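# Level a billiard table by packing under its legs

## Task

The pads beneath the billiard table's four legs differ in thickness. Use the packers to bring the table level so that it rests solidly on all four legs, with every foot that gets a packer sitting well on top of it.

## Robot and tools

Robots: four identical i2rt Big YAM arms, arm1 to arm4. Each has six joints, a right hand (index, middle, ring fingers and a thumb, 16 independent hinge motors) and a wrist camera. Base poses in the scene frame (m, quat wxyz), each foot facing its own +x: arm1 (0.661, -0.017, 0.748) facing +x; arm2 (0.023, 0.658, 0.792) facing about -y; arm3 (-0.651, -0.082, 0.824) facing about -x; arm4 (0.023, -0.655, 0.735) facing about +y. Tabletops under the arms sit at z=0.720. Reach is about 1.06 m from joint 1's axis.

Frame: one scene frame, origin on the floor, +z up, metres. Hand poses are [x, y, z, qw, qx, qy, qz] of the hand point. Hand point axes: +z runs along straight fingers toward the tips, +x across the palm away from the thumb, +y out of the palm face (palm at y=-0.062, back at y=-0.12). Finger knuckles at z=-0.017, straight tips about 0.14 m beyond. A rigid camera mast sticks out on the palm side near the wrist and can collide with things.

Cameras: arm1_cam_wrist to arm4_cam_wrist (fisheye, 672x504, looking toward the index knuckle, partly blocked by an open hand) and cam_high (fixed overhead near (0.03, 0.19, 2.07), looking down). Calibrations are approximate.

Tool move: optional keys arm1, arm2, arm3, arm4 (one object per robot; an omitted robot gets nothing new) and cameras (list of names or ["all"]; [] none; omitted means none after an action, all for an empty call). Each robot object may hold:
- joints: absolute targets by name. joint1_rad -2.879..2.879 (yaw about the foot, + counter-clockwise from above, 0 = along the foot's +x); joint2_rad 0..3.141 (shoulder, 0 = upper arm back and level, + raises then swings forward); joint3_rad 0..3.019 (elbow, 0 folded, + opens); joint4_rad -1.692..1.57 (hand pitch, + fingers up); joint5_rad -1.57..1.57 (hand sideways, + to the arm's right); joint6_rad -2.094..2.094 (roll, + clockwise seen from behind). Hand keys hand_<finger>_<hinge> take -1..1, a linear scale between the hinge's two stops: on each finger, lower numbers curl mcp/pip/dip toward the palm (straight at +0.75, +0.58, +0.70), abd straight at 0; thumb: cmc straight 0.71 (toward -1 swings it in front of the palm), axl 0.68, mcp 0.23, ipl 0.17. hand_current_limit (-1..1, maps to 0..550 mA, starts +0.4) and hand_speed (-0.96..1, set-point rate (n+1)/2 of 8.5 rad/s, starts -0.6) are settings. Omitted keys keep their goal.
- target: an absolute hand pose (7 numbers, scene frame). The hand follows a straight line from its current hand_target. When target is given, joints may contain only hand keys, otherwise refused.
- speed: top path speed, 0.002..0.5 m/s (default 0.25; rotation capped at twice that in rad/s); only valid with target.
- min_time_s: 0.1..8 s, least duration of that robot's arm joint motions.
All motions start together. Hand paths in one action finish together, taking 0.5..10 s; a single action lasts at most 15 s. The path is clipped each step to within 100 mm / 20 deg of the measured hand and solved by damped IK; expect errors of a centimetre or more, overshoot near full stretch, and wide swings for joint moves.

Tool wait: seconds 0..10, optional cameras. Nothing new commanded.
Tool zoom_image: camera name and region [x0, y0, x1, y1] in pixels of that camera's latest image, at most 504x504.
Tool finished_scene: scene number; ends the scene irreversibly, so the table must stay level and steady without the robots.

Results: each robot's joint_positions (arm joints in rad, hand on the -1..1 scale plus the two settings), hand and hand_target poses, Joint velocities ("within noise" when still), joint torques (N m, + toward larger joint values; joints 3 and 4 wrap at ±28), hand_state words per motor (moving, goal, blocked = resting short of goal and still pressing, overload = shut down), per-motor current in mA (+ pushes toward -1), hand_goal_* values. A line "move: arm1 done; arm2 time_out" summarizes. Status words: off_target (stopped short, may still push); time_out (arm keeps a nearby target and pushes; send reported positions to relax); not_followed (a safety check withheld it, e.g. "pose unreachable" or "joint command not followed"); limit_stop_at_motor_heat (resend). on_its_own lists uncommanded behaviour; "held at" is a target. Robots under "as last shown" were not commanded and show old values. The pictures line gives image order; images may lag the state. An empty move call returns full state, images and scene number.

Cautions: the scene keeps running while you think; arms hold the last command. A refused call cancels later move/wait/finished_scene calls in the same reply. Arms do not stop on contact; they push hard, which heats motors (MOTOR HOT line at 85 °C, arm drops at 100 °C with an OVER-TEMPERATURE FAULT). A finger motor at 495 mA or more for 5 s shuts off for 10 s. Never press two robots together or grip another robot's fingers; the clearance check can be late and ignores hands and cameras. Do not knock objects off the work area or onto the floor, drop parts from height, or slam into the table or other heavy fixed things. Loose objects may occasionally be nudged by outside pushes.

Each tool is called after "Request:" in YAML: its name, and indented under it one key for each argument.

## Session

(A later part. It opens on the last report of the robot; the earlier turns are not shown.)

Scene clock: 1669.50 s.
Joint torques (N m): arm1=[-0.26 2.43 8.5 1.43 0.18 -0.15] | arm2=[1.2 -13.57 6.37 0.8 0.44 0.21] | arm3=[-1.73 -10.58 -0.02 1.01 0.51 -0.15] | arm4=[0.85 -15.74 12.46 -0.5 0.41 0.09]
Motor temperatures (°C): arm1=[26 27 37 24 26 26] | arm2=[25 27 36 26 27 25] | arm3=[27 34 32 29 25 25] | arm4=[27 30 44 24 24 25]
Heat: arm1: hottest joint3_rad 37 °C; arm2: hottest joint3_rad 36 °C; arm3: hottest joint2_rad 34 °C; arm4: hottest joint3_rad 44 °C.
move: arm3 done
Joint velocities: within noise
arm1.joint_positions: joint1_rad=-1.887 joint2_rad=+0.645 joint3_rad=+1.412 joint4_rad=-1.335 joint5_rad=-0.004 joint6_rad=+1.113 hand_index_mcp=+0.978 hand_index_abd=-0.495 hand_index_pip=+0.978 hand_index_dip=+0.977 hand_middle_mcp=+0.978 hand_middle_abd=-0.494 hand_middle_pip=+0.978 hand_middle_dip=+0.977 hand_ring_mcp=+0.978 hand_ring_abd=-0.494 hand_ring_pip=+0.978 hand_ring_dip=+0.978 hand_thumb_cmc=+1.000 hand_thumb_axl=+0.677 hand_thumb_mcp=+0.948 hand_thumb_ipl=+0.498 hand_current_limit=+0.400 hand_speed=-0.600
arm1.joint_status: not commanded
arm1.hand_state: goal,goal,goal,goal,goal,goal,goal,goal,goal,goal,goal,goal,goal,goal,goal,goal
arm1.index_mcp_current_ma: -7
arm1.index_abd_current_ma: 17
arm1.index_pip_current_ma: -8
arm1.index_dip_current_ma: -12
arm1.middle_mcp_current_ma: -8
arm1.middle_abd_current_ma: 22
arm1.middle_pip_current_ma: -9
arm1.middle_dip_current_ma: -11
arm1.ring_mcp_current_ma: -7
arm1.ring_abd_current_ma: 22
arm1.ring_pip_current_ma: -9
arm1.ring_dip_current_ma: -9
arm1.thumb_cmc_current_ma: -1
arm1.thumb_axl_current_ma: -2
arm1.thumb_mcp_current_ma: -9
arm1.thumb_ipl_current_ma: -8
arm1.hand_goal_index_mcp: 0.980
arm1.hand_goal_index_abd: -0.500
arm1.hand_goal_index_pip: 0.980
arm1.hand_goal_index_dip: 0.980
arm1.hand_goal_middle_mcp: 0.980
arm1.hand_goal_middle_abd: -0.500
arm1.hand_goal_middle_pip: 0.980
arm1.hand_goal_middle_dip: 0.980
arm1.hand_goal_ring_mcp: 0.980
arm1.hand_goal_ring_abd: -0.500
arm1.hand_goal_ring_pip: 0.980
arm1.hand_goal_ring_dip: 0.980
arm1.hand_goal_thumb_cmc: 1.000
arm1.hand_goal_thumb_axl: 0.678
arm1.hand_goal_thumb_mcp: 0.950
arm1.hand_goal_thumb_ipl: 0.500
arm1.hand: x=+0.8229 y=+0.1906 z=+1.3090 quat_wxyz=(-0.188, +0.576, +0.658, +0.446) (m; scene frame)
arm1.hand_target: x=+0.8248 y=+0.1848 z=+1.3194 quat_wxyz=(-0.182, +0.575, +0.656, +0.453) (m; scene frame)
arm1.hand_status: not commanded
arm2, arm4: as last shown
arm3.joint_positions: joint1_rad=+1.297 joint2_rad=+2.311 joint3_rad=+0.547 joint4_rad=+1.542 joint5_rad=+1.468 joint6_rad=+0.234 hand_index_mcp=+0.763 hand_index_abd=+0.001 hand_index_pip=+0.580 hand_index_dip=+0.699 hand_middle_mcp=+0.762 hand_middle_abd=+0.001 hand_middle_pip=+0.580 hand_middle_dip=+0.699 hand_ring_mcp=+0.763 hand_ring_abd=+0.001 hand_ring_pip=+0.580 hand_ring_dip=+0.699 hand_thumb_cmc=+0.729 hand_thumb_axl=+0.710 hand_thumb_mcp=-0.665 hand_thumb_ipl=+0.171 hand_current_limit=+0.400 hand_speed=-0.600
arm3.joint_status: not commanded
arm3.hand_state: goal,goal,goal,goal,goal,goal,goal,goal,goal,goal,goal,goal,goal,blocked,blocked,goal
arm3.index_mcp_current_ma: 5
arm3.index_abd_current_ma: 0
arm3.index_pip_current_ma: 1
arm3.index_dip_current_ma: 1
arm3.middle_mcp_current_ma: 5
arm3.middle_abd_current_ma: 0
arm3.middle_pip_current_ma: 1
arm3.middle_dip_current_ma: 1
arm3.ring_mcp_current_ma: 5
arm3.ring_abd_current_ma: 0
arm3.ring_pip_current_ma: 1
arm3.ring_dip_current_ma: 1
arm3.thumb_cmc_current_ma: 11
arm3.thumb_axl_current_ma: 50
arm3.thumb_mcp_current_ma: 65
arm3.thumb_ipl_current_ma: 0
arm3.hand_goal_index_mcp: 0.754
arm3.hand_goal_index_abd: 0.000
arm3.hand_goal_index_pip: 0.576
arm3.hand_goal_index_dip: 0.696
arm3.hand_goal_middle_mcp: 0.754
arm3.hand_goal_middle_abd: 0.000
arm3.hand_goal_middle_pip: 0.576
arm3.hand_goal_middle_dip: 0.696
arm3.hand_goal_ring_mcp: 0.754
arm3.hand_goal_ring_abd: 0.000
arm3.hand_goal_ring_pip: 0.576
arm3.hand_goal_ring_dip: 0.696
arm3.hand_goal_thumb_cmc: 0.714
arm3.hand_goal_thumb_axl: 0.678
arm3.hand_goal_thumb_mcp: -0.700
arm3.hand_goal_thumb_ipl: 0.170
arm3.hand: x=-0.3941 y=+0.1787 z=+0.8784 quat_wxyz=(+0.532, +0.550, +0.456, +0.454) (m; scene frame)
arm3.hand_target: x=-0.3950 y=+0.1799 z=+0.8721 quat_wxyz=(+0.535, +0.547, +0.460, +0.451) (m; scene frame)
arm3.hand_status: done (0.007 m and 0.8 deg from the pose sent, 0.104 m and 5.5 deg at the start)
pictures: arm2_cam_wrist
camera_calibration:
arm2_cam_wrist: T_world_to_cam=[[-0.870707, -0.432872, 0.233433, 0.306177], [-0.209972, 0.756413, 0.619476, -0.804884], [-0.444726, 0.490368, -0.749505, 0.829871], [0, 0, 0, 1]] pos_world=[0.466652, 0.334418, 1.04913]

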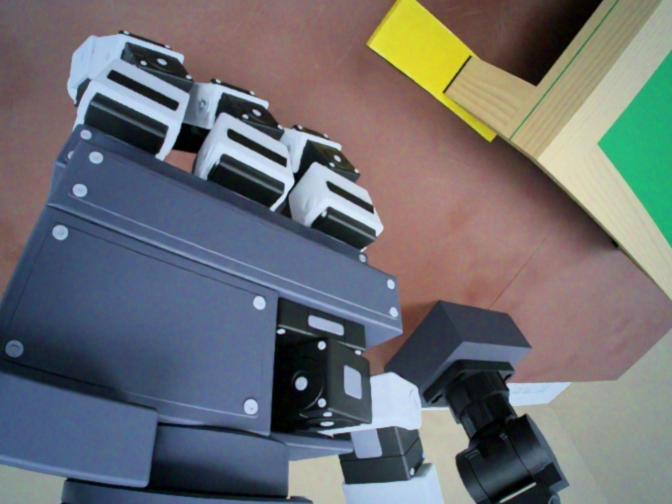

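Request:
move:
  arm3: {"target":[-0.40,0.20,0.96,0.5397,0.5397,0.4569,0.4569],"speed":0.2}

Request:
move:
  arm3: {"joints":{"joint1_rad":1.2,"joint2_rad":1.5,"joint3_rad":0.55,"joint4_rad":1.0,"joint5_rad":1.35,"joint6_rad":0},"min_time_s":2}
  arm4: {"target":[-0.47,-0.44,0.98,0.00757,0.04296,0.98387,0.17348],"speed":0.15}
  cameras: ["cam_high","arm4_cam_wrist"]

Request:
zoom_image:
  camera: "cam_high"
  region: [270, 140, 470, 350]

Request:
zoom_image:
  camera: "arm4_cam_wrist"
  region: [330, 0, 582, 190]

Scene clock: 1678.33 s.
Joint torques (N m): arm1=[-0.26 2.49 8.51 1.43 0.18 -0.15] | arm2=[1.08 -13.63 6.41 0.81 0.42 0.2] | arm3=[-1.14 -12.34 0.53 1.14 0.23 -0.11] | arm4=[0.91 -15.74 12.48 -0.49 0.42 0.09]
Motor temperatures (°C): arm1=[26 27 37 24 26 26] | arm2=[25 27 36 26 27 25] | arm3=[27 34 32 29 25 25] | arm4=[27 30 44 24 24 25]
Heat: arm1: hottest joint3_rad 37 °C; arm2: hottest joint3_rad 36 °C; arm3: hottest joint2_rad 34 °C; arm4: hottest joint3_rad 44 °C.
move: arm3 done
Joint velocities: within noise
arm1, arm4: as last shown
arm2.joint_positions: joint1_rad=+1.154 joint2_rad=+1.658 joint3_rad=+1.208 joint4_rad=-1.030 joint5_rad=+0.332 joint6_rad=+1.296 hand_index_mcp=+0.975 hand_index_abd=-0.493 hand_index_pip=+0.975 hand_index_dip=+0.977 hand_middle_mcp=+0.977 hand_middle_abd=-0.494 hand_middle_pip=+0.975 hand_middle_dip=+0.977 hand_ring_mcp=+0.977 hand_ring_abd=-0.493 hand_ring_pip=+0.975 hand_ring_dip=+0.977 hand_thumb_cmc=+1.000 hand_thumb_axl=+0.678 hand_thumb_mcp=+0.947 hand_thumb_ipl=+0.498 hand_current_limit=+0.700 hand_speed=-0.600
arm2.joint_status: not commanded
arm2.hand_state: goal,goal,goal,goal,goal,goal,goal,goal,goal,goal,goal,goal,goal,goal,goal,goal
arm2.index_mcp_current_ma: -15
arm2.index_abd_current_ma: 18
arm2.index_pip_current_ma: -17
arm2.index_dip_current_ma: -9
arm2.middle_mcp_current_ma: -8
arm2.middle_abd_current_ma: 17
arm2.middle_pip_current_ma: -14
arm2.middle_dip_current_ma: -9
arm2.ring_mcp_current_ma: -9
arm2.ring_abd_current_ma: 19
arm2.ring_pip_current_ma: -16
arm2.ring_dip_current_ma: -7
arm2.thumb_cmc_current_ma: 0
arm2.thumb_axl_current_ma: -1
arm2.thumb_mcp_current_ma: -11
arm2.thumb_ipl_current_ma: -7
arm2.hand_goal_index_mcp: 0.980
arm2.hand_goal_index_abd: -0.500
arm2.hand_goal_index_pip: 0.980
arm2.hand_goal_index_dip: 0.980
arm2.hand_goal_middle_mcp: 0.980
arm2.hand_goal_middle_abd: -0.500
arm2.hand_goal_middle_pip: 0.980
arm2.hand_goal_middle_dip: 0.980
arm2.hand_goal_ring_mcp: 0.980
arm2.hand_goal_ring_abd: -0.500
arm2.hand_goal_ring_pip: 0.980
arm2.hand_goal_ring_dip: 0.980
arm2.hand_goal_thumb_cmc: 1.000
arm2.hand_goal_thumb_axl: 0.678
arm2.hand_goal_thumb_mcp: 0.950
arm2.hand_goal_thumb_ipl: 0.500
arm2.hand: x=+0.4040 y=+0.3260 z=+0.9240 quat_wxyz=(+0.172, +0.981, -0.087, -0.012) (m; scene frame)
arm2.hand_target: x=+0.4050 y=+0.3251 z=+0.9200 quat_wxyz=(+0.174, +0.980, -0.092, -0.011) (m; scene frame)
arm2.hand_status: not commanded
arm3.joint_positions: joint1_rad=+1.317 joint2_rad=+2.054 joint3_rad=+0.520 joint4_rad=+1.494 joint5_rad=+1.490 joint6_rad=+0.039 hand_index_mcp=+0.763 hand_index_abd=+0.001 hand_index_pip=+0.580 hand_index_dip=+0.699 hand_middle_mcp=+0.762 hand_middle_abd=+0.001 hand_middle_pip=+0.580 hand_middle_dip=+0.699 hand_ring_mcp=+0.763 hand_ring_abd=+0.001 hand_ring_pip=+0.580 hand_ring_dip=+0.699 hand_thumb_cmc=+0.729 hand_thumb_axl=+0.710 hand_thumb_mcp=-0.665 hand_thumb_ipl=+0.171 hand_current_limit=+0.400 hand_speed=-0.600
arm3.joint_status: not commanded
arm3.hand_state: goal,goal,goal,goal,goal,goal,goal,goal,goal,goal,goal,goal,goal,blocked,blocked,goal
arm3.index_mcp_current_ma: 5
arm3.index_abd_current_ma: 0
arm3.index_pip_current_ma: 1
arm3.index_dip_current_ma: 1
arm3.middle_mcp_current_ma: 5
arm3.middle_abd_current_ma: 0
arm3.middle_pip_current_ma: 1
arm3.middle_dip_current_ma: 1
arm3.ring_mcp_current_ma: 5
arm3.ring_abd_current_ma: 0
arm3.ring_pip_current_ma: 1
arm3.ring_dip_current_ma: 1
arm3.thumb_cmc_current_ma: 11
arm3.thumb_axl_current_ma: 50
arm3.thumb_mcp_current_ma: 65
arm3.thumb_ipl_current_ma: 0
arm3.hand_goal_index_mcp: 0.754
arm3.hand_goal_index_abd: 0.000
arm3.hand_goal_index_pip: 0.576
arm3.hand_goal_index_dip: 0.696
arm3.hand_goal_middle_mcp: 0.754
arm3.hand_goal_middle_abd: 0.000
arm3.hand_goal_middle_pip: 0.576
arm3.hand_goal_middle_dip: 0.696
arm3.hand_goal_ring_mcp: 0.754
arm3.hand_goal_ring_abd: 0.000
arm3.hand_goal_ring_pip: 0.576
arm3.hand_goal_ring_dip: 0.696
arm3.hand_goal_thumb_cmc: 0.714
arm3.hand_goal_thumb_axl: 0.678
arm3.hand_goal_thumb_mcp: -0.700
arm3.hand_goal_thumb_ipl: 0.170
arm3.hand: x=-0.3968 y=+0.2007 z=+0.9587 quat_wxyz=(+0.540, +0.542, +0.456, +0.455) (m; scene frame)
arm3.hand_target: x=-0.4000 y=+0.2000 z=+0.9600 quat_wxyz=(+0.539, +0.540, +0.457, +0.457) (m; scene frame)
arm3.hand_status: done (0.004 m and 0.4 deg from the pose sent, 0.085 m and 1.5 deg at the start)
pictures: none

Scene clock: 1680.90 s.
Joint torques (N m): arm1=[-0.26 2.49 8.51 1.43 0.18 -0.15] | arm2=[1.03 -13.63 6.41 0.76 0.43 0.21] | arm3=[-2.84 -10.46 8.47 0.36 -0.11 -0.13] | arm4=[0.73 -15.5 12.7 -0.47 0.44 0.09]
Motor temperatures (°C): arm1=[26 27 37 24 26 26] | arm2=[25 27 36 26 27 25] | arm3=[27 34 32 29 25 25] | arm4=[27 30 44 24 24 25]
Heat: arm1: hottest joint3_rad 37 °C; arm2: hottest joint3_rad 36 °C; arm3: hottest joint2_rad 34 °C; arm4: hottest joint3_rad 44 °C.
move: arm3 done; arm4 off_target
Joint velocities: within noise
arm1, arm2: as last shown
arm3.joint_positions: joint1_rad=+1.209 joint2_rad=+1.512 joint3_rad=+0.520 joint4_rad=+1.010 joint5_rad=+1.353 joint6_rad=+0.008 hand_index_mcp=+0.763 hand_index_abd=+0.001 hand_index_pip=+0.580 hand_index_dip=+0.699 hand_middle_mcp=+0.762 hand_middle_abd=+0.001 hand_middle_pip=+0.580 hand_middle_dip=+0.699 hand_ring_mcp=+0.763 hand_ring_abd=+0.001 hand_ring_pip=+0.580 hand_ring_dip=+0.699 hand_thumb_cmc=+0.729 hand_thumb_axl=+0.710 hand_thumb_mcp=-0.665 hand_thumb_ipl=+0.171 hand_current_limit=+0.400 hand_speed=-0.600
arm3.joint_status: all done
arm3.hand_state: goal,goal,goal,goal,goal,goal,goal,goal,goal,goal,goal,goal,goal,blocked,blocked,goal
arm3.index_mcp_current_ma: 5
arm3.index_abd_current_ma: 0
arm3.index_pip_current_ma: 1
arm3.index_dip_current_ma: 1
arm3.middle_mcp_current_ma: 5
arm3.middle_abd_current_ma: 0
arm3.middle_pip_current_ma: 1
arm3.middle_dip_current_ma: 1
arm3.ring_mcp_current_ma: 5
arm3.ring_abd_current_ma: 0
arm3.ring_pip_current_ma: 1
arm3.ring_dip_current_ma: 1
arm3.thumb_cmc_current_ma: 11
arm3.thumb_axl_current_ma: 50
arm3.thumb_mcp_current_ma: 65
arm3.thumb_ipl_current_ma: 0
arm3.hand_goal_index_mcp: 0.754
arm3.hand_goal_index_abd: 0.000
arm3.hand_goal_index_pip: 0.576
arm3.hand_goal_index_dip: 0.696
arm3.hand_goal_middle_mcp: 0.754
arm3.hand_goal_middle_abd: 0.000
arm3.hand_goal_middle_pip: 0.576
arm3.hand_goal_middle_dip: 0.696
arm3.hand_goal_ring_mcp: 0.754
arm3.hand_goal_ring_abd: 0.000
arm3.hand_goal_ring_pip: 0.576
arm3.hand_goal_ring_dip: 0.696
arm3.hand_goal_thumb_cmc: 0.714
arm3.hand_goal_thumb_axl: 0.678
arm3.hand_goal_thumb_mcp: -0.700
arm3.hand_goal_thumb_ipl: 0.170
arm3.hand: x=-0.3594 y=+0.1962 z=+1.1040 quat_wxyz=(+0.529, +0.539, +0.455, +0.472) (m; scene frame)
arm3.hand_target: x=-0.3544 y=+0.2002 z=+1.1164 quat_wxyz=(+0.527, +0.544, +0.445, +0.478) (m; scene frame)
arm3.hand_status: not commanded
arm4.joint_positions: joint1_rad=+1.365 joint2_rad=+1.705 joint3_rad=+1.578 joint4_rad=-1.431 joint5_rad=+0.346 joint6_rad=+1.500 hand_index_mcp=+0.975 hand_index_abd=-0.493 hand_index_pip=+0.975 hand_index_dip=+0.977 hand_middle_mcp=+0.978 hand_middle_abd=-0.494 hand_middle_pip=+0.975 hand_middle_dip=+0.977 hand_ring_mcp=+0.978 hand_ring_abd=-0.493 hand_ring_pip=+0.974 hand_ring_dip=+0.977 hand_thumb_cmc=+1.000 hand_thumb_axl=+0.677 hand_thumb_mcp=+0.946 hand_thumb_ipl=+0.498 hand_current_limit=+0.700 hand_speed=-0.600
arm4.joint_status: not commanded
arm4.hand_state: goal,goal,goal,goal,goal,goal,goal,goal,goal,goal,goal,goal,goal,goal,goal,goal
arm4.index_mcp_current_ma: -21
arm4.index_abd_current_ma: 25
arm4.index_pip_current_ma: -21
arm4.index_dip_current_ma: -12
arm4.middle_mcp_current_ma: -9
arm4.middle_abd_current_ma: 22
arm4.middle_pip_current_ma: -21
arm4.middle_dip_current_ma: -11
arm4.ring_mcp_current_ma: -10
arm4.ring_abd_current_ma: 25
arm4.ring_pip_current_ma: -24
arm4.ring_dip_current_ma: -13
arm4.thumb_cmc_current_ma: 0
arm4.thumb_axl_current_ma: -3
arm4.thumb_mcp_current_ma: -22
arm4.thumb_ipl_current_ma: -10
arm4.hand_goal_index_mcp: 0.980
arm4.hand_goal_index_abd: -0.500
arm4.hand_goal_index_pip: 0.980
arm4.hand_goal_index_dip: 0.980
arm4.hand_goal_middle_mcp: 0.980
arm4.hand_goal_middle_abd: -0.500
arm4.hand_goal_middle_pip: 0.980
arm4.hand_goal_middle_dip: 0.980
arm4.hand_goal_ring_mcp: 0.980
arm4.hand_goal_ring_abd: -0.500
arm4.hand_goal_ring_pip: 0.980
arm4.hand_goal_ring_dip: 0.980
arm4.hand_goal_thumb_cmc: 1.000
arm4.hand_goal_thumb_axl: 0.678
arm4.hand_goal_thumb_mcp: 0.950
arm4.hand_goal_thumb_ipl: 0.500
arm4.hand: x=-0.4534 y=-0.4370 z=+0.9762 quat_wxyz=(+0.013, +0.044, +0.984, +0.172) (m; scene frame)
arm4.hand_target: x=-0.4694 y=-0.4404 z=+0.9797 quat_wxyz=(+0.007, +0.042, +0.984, +0.174) (m; scene frame)
arm4.hand_status: off_target (0.017 m and 0.7 deg from the pose sent, 0.055 m and 0.9 deg at the start)
pictures: arm4_cam_wrist, cam_high
camera_calibration:
arm4_cam_wrist: T_world_to_cam=[[0.837817, 0.518756, 0.170164, 0.480194], [0.329214, -0.728685, 0.60053, -0.818119], [0.435525, -0.447113, -0.781286, 0.882462], [0, 0, 0, 1]] pos_world=[-0.517313, -0.450694, 1.09905]

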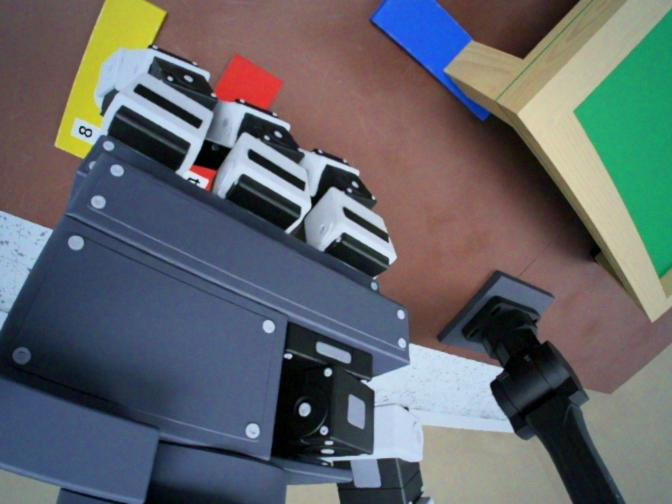

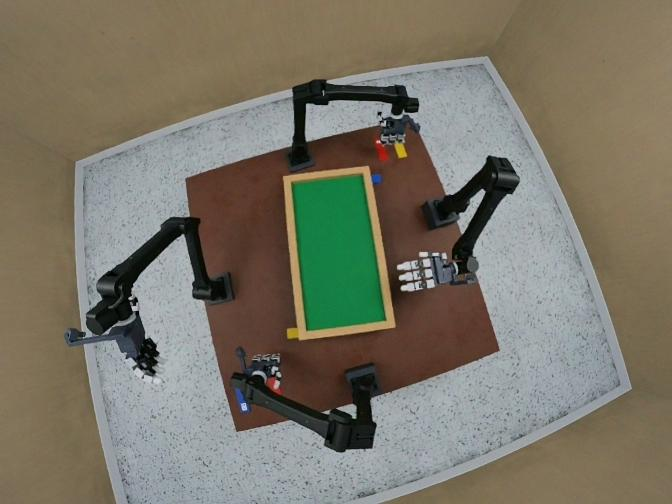

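Scaled by 2.400 from the camera's 672x504 image, which has a finer 960x720 frame.

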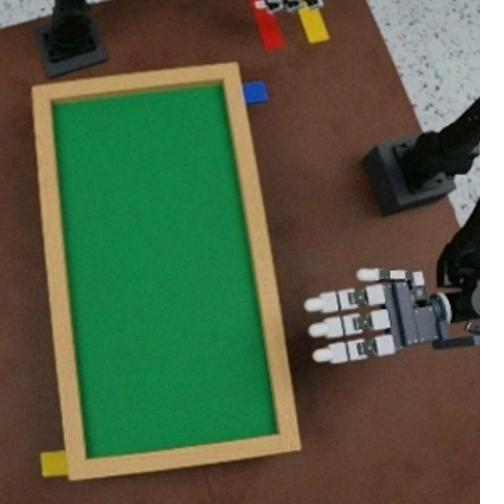

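Scaled by 2.000 from the camera's 672x504 image, which has a finer 960x720 frame.

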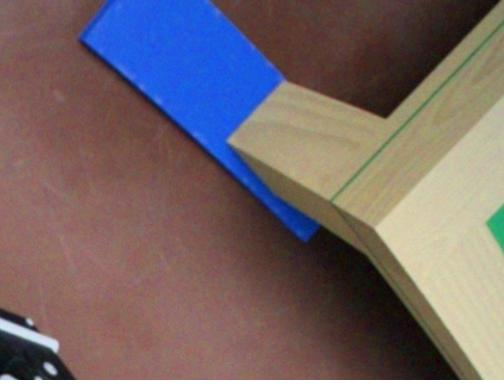

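Request:
wait:
  seconds: 1

Request:
finished_scene:
  scene: 2

Scene clock: 1685.27 s.
Joint torques (N m): arm1=[-0.21 2.43 8.53 1.43 0.18 -0.15] | arm2=[1.14 -13.63 6.37 0.75 0.43 0.2] | arm3=[-2.67 -10.17 8.54 0.39 -0.1 -0.12] | arm4=[0.73 -15.5 12.7 -0.49 0.44 0.09]
Motor temperatures (°C): arm1=[26 27 37 24 26 26] | arm2=[25 27 36 26 27 25] | arm3=[27 34 33 29 25 25] | arm4=[27 30 44 24 24 25]
Heat: arm1: hottest joint3_rad 37 °C; arm2: hottest joint3_rad 36 °C; arm3: hottest joint2_rad 34 °C; arm4: hottest joint3_rad 44 °C.
Joint velocities: within noise
arm1.joint_positions: joint1_rad=-1.887 joint2_rad=+0.645 joint3_rad=+1.412 joint4_rad=-1.335 joint5_rad=-0.004 joint6_rad=+1.113 hand_index_mcp=+0.978 hand_index_abd=-0.495 hand_index_pip=+0.978 hand_index_dip=+0.977 hand_middle_mcp=+0.978 hand_middle_abd=-0.494 hand_middle_pip=+0.978 hand_middle_dip=+0.977 hand_ring_mcp=+0.978 hand_ring_abd=-0.494 hand_ring_pip=+0.978 hand_ring_dip=+0.978 hand_thumb_cmc=+1.000 hand_thumb_axl=+0.677 hand_thumb_mcp=+0.948 hand_thumb_ipl=+0.498 hand_current_limit=+0.400 hand_speed=-0.600
arm1.joint_status: not commanded
arm1.hand_state: goal,goal,goal,goal,goal,goal,goal,goal,goal,goal,goal,goal,goal,goal,goal,goal
arm1.index_mcp_current_ma: -7
arm1.index_abd_current_ma: 17
arm1.index_pip_current_ma: -8
arm1.index_dip_current_ma: -12
arm1.middle_mcp_current_ma: -8
arm1.middle_abd_current_ma: 22
arm1.middle_pip_current_ma: -9
arm1.middle_dip_current_ma: -11
arm1.ring_mcp_current_ma: -7
arm1.ring_abd_current_ma: 22
arm1.ring_pip_current_ma: -9
arm1.ring_dip_current_ma: -9
arm1.thumb_cmc_current_ma: -1
arm1.thumb_axl_current_ma: -2
arm1.thumb_mcp_current_ma: -9
arm1.thumb_ipl_current_ma: -8
arm1.hand_goal_index_mcp: 0.980
arm1.hand_goal_index_abd: -0.500
arm1.hand_goal_index_pip: 0.980
arm1.hand_goal_index_dip: 0.980
arm1.hand_goal_middle_mcp: 0.980
arm1.hand_goal_middle_abd: -0.500
arm1.hand_goal_middle_pip: 0.980
arm1.hand_goal_middle_dip: 0.980
arm1.hand_goal_ring_mcp: 0.980
arm1.hand_goal_ring_abd: -0.500
arm1.hand_goal_ring_pip: 0.980
arm1.hand_goal_ring_dip: 0.980
arm1.hand_goal_thumb_cmc: 1.000
arm1.hand_goal_thumb_axl: 0.678
arm1.hand_goal_thumb_mcp: 0.950
arm1.hand_goal_thumb_ipl: 0.500
arm1.hand: x=+0.8229 y=+0.1906 z=+1.3090 quat_wxyz=(-0.188, +0.576, +0.658, +0.446) (m; scene frame)
arm1.hand_target: x=+0.8248 y=+0.1848 z=+1.3194 quat_wxyz=(-0.182, +0.575, +0.656, +0.453) (m; scene frame)
arm1.hand_status: not commanded
arm2.joint_positions: joint1_rad=+1.154 joint2_rad=+1.658 joint3_rad=+1.208 joint4_rad=-1.030 joint5_rad=+0.332 joint6_rad=+1.296 hand_index_mcp=+0.975 hand_index_abd=-0.493 hand_index_pip=+0.975 hand_index_dip=+0.977 hand_middle_mcp=+0.977 hand_middle_abd=-0.494 hand_middle_pip=+0.975 hand_middle_dip=+0.977 hand_ring_mcp=+0.977 hand_ring_abd=-0.493 hand_ring_pip=+0.975 hand_ring_dip=+0.977 hand_thumb_cmc=+1.000 hand_thumb_axl=+0.678 hand_thumb_mcp=+0.947 hand_thumb_ipl=+0.498 hand_current_limit=+0.700 hand_speed=-0.600
arm2.joint_status: not commanded
arm2.hand_state: goal,goal,goal,goal,goal,goal,goal,goal,goal,goal,goal,goal,goal,goal,goal,goal
arm2.index_mcp_current_ma: -15
arm2.index_abd_current_ma: 18
arm2.index_pip_current_ma: -17
arm2.index_dip_current_ma: -9
arm2.middle_mcp_current_ma: -8
arm2.middle_abd_current_ma: 17
arm2.middle_pip_current_ma: -14
arm2.middle_dip_current_ma: -9
arm2.ring_mcp_current_ma: -9
arm2.ring_abd_current_ma: 19
arm2.ring_pip_current_ma: -16
arm2.ring_dip_current_ma: -7
arm2.thumb_cmc_current_ma: 0
arm2.thumb_axl_current_ma: -1
arm2.thumb_mcp_current_ma: -11
arm2.thumb_ipl_current_ma: -7
arm2.hand_goal_index_mcp: 0.980
arm2.hand_goal_index_abd: -0.500
arm2.hand_goal_index_pip: 0.980
arm2.hand_goal_index_dip: 0.980
arm2.hand_goal_middle_mcp: 0.980
arm2.hand_goal_middle_abd: -0.500
arm2.hand_goal_middle_pip: 0.980
arm2.hand_goal_middle_dip: 0.980
arm2.hand_goal_ring_mcp: 0.980
arm2.hand_goal_ring_abd: -0.500
arm2.hand_goal_ring_pip: 0.980
arm2.hand_goal_ring_dip: 0.980
arm2.hand_goal_thumb_cmc: 1.000
arm2.hand_goal_thumb_axl: 0.678
arm2.hand_goal_thumb_mcp: 0.950
arm2.hand_goal_thumb_ipl: 0.500
arm2.hand: x=+0.4040 y=+0.3260 z=+0.9240 quat_wxyz=(+0.172, +0.981, -0.087, -0.012) (m; scene frame)
arm2.hand_target: x=+0.4050 y=+0.3251 z=+0.9200 quat_wxyz=(+0.174, +0.980, -0.092, -0.011) (m; scene frame)
arm2.hand_status: not commanded
arm3.joint_positions: joint1_rad=+1.209 joint2_rad=+1.512 joint3_rad=+0.520 joint4_rad=+1.010 joint5_rad=+1.353 joint6_rad=+0.007 hand_index_mcp=+0.763 hand_index_abd=+0.001 hand_index_pip=+0.580 hand_index_dip=+0.699 hand_middle_mcp=+0.762 hand_middle_abd=+0.001 hand_middle_pip=+0.580 hand_middle_dip=+0.699 hand_ring_mcp=+0.763 hand_ring_abd=+0.001 hand_ring_pip=+0.580 hand_ring_dip=+0.699 hand_thumb_cmc=+0.729 hand_thumb_axl=+0.710 hand_thumb_mcp=-0.665 hand_thumb_ipl=+0.171 hand_current_limit=+0.400 hand_speed=-0.600
arm3.joint_status: all done
arm3.hand_state: goal,goal,goal,goal,goal,goal,goal,goal,goal,goal,goal,goal,goal,blocked,blocked,goal
arm3.index_mcp_current_ma: 5
arm3.index_abd_current_ma: 0
arm3.index_pip_current_ma: 1
arm3.index_dip_current_ma: 1
arm3.middle_mcp_current_ma: 5
arm3.middle_abd_current_ma: 0
arm3.middle_pip_current_ma: 1
arm3.middle_dip_current_ma: 1
arm3.ring_mcp_current_ma: 5
arm3.ring_abd_current_ma: 0
arm3.ring_pip_current_ma: 1
arm3.ring_dip_current_ma: 1
arm3.thumb_cmc_current_ma: 11
arm3.thumb_axl_current_ma: 50
arm3.thumb_mcp_current_ma: 65
arm3.thumb_ipl_current_ma: 0
arm3.hand_goal_index_mcp: 0.754
arm3.hand_goal_index_abd: 0.000
arm3.hand_goal_index_pip: 0.576
arm3.hand_goal_index_dip: 0.696
arm3.hand_goal_middle_mcp: 0.754
arm3.hand_goal_middle_abd: 0.000
arm3.hand_goal_middle_pip: 0.576
arm3.hand_goal_middle_dip: 0.696
arm3.hand_goal_ring_mcp: 0.754
arm3.hand_goal_ring_abd: 0.000
arm3.hand_goal_ring_pip: 0.576
arm3.hand_goal_ring_dip: 0.696
arm3.hand_goal_thumb_cmc: 0.714
arm3.hand_goal_thumb_axl: 0.678
arm3.hand_goal_thumb_mcp: -0.700
arm3.hand_goal_thumb_ipl: 0.170
arm3.hand: x=-0.3594 y=+0.1962 z=+1.1040 quat_wxyz=(+0.529, +0.539, +0.455, +0.472) (m; scene frame)
arm3.hand_target: x=-0.3544 y=+0.2002 z=+1.1164 quat_wxyz=(+0.527, +0.544, +0.445, +0.477) (m; scene frame)
arm3.hand_status: not commanded
arm4.joint_positions: joint1_rad=+1.365 joint2_rad=+1.705 joint3_rad=+1.578 joint4_rad=-1.431 joint5_rad=+0.346 joint6_rad=+1.500 hand_index_mcp=+0.975 hand_index_abd=-0.493 hand_index_pip=+0.975 hand_index_dip=+0.977 hand_middle_mcp=+0.978 hand_middle_abd=-0.494 hand_middle_pip=+0.975 hand_middle_dip=+0.977 hand_ring_mcp=+0.978 hand_ring_abd=-0.493 hand_ring_pip=+0.974 hand_ring_dip=+0.977 hand_thumb_cmc=+1.000 hand_thumb_axl=+0.677 hand_thumb_mcp=+0.946 hand_thumb_ipl=+0.498 hand_current_limit=+0.700 hand_speed=-0.600
arm4.joint_status: not commanded
arm4.hand_state: goal,goal,goal,goal,goal,goal,goal,goal,goal,goal,goal,goal,goal,goal,goal,goal
arm4.index_mcp_current_ma: -21
arm4.index_abd_current_ma: 25
arm4.index_pip_current_ma: -21
arm4.index_dip_current_ma: -12
arm4.middle_mcp_current_ma: -9
arm4.middle_abd_current_ma: 22
arm4.middle_pip_current_ma: -21
arm4.middle_dip_current_ma: -11
arm4.ring_mcp_current_ma: -10
arm4.ring_abd_current_ma: 25
arm4.ring_pip_current_ma: -24
arm4.ring_dip_current_ma: -13
arm4.thumb_cmc_current_ma: 0
arm4.thumb_axl_current_ma: -3
arm4.thumb_mcp_current_ma: -22
arm4.thumb_ipl_current_ma: -10
arm4.hand_goal_index_mcp: 0.980
arm4.hand_goal_index_abd: -0.500
arm4.hand_goal_index_pip: 0.980
arm4.hand_goal_index_dip: 0.980
arm4.hand_goal_middle_mcp: 0.980
arm4.hand_goal_middle_abd: -0.500
arm4.hand_goal_middle_pip: 0.980
arm4.hand_goal_middle_dip: 0.980
arm4.hand_goal_ring_mcp: 0.980
arm4.hand_goal_ring_abd: -0.500
arm4.hand_goal_ring_pip: 0.980
arm4.hand_goal_ring_dip: 0.980
arm4.hand_goal_thumb_cmc: 1.000
arm4.hand_goal_thumb_axl: 0.678
arm4.hand_goal_thumb_mcp: 0.950
arm4.hand_goal_thumb_ipl: 0.500
arm4.hand: x=-0.4534 y=-0.4370 z=+0.9762 quat_wxyz=(+0.013, +0.044, +0.984, +0.172) (m; scene frame)
arm4.hand_target: x=-0.4694 y=-0.4404 z=+0.9797 quat_wxyz=(+0.007, +0.042, +0.984, +0.174) (m; scene frame)
arm4.hand_status: off_target (0.017 m and 0.7 deg from the pose sent, 0.055 m and 0.9 deg at the start)
wait: 1.00 s; at rest from the start
pictures: none

The scene is finished: the task was done.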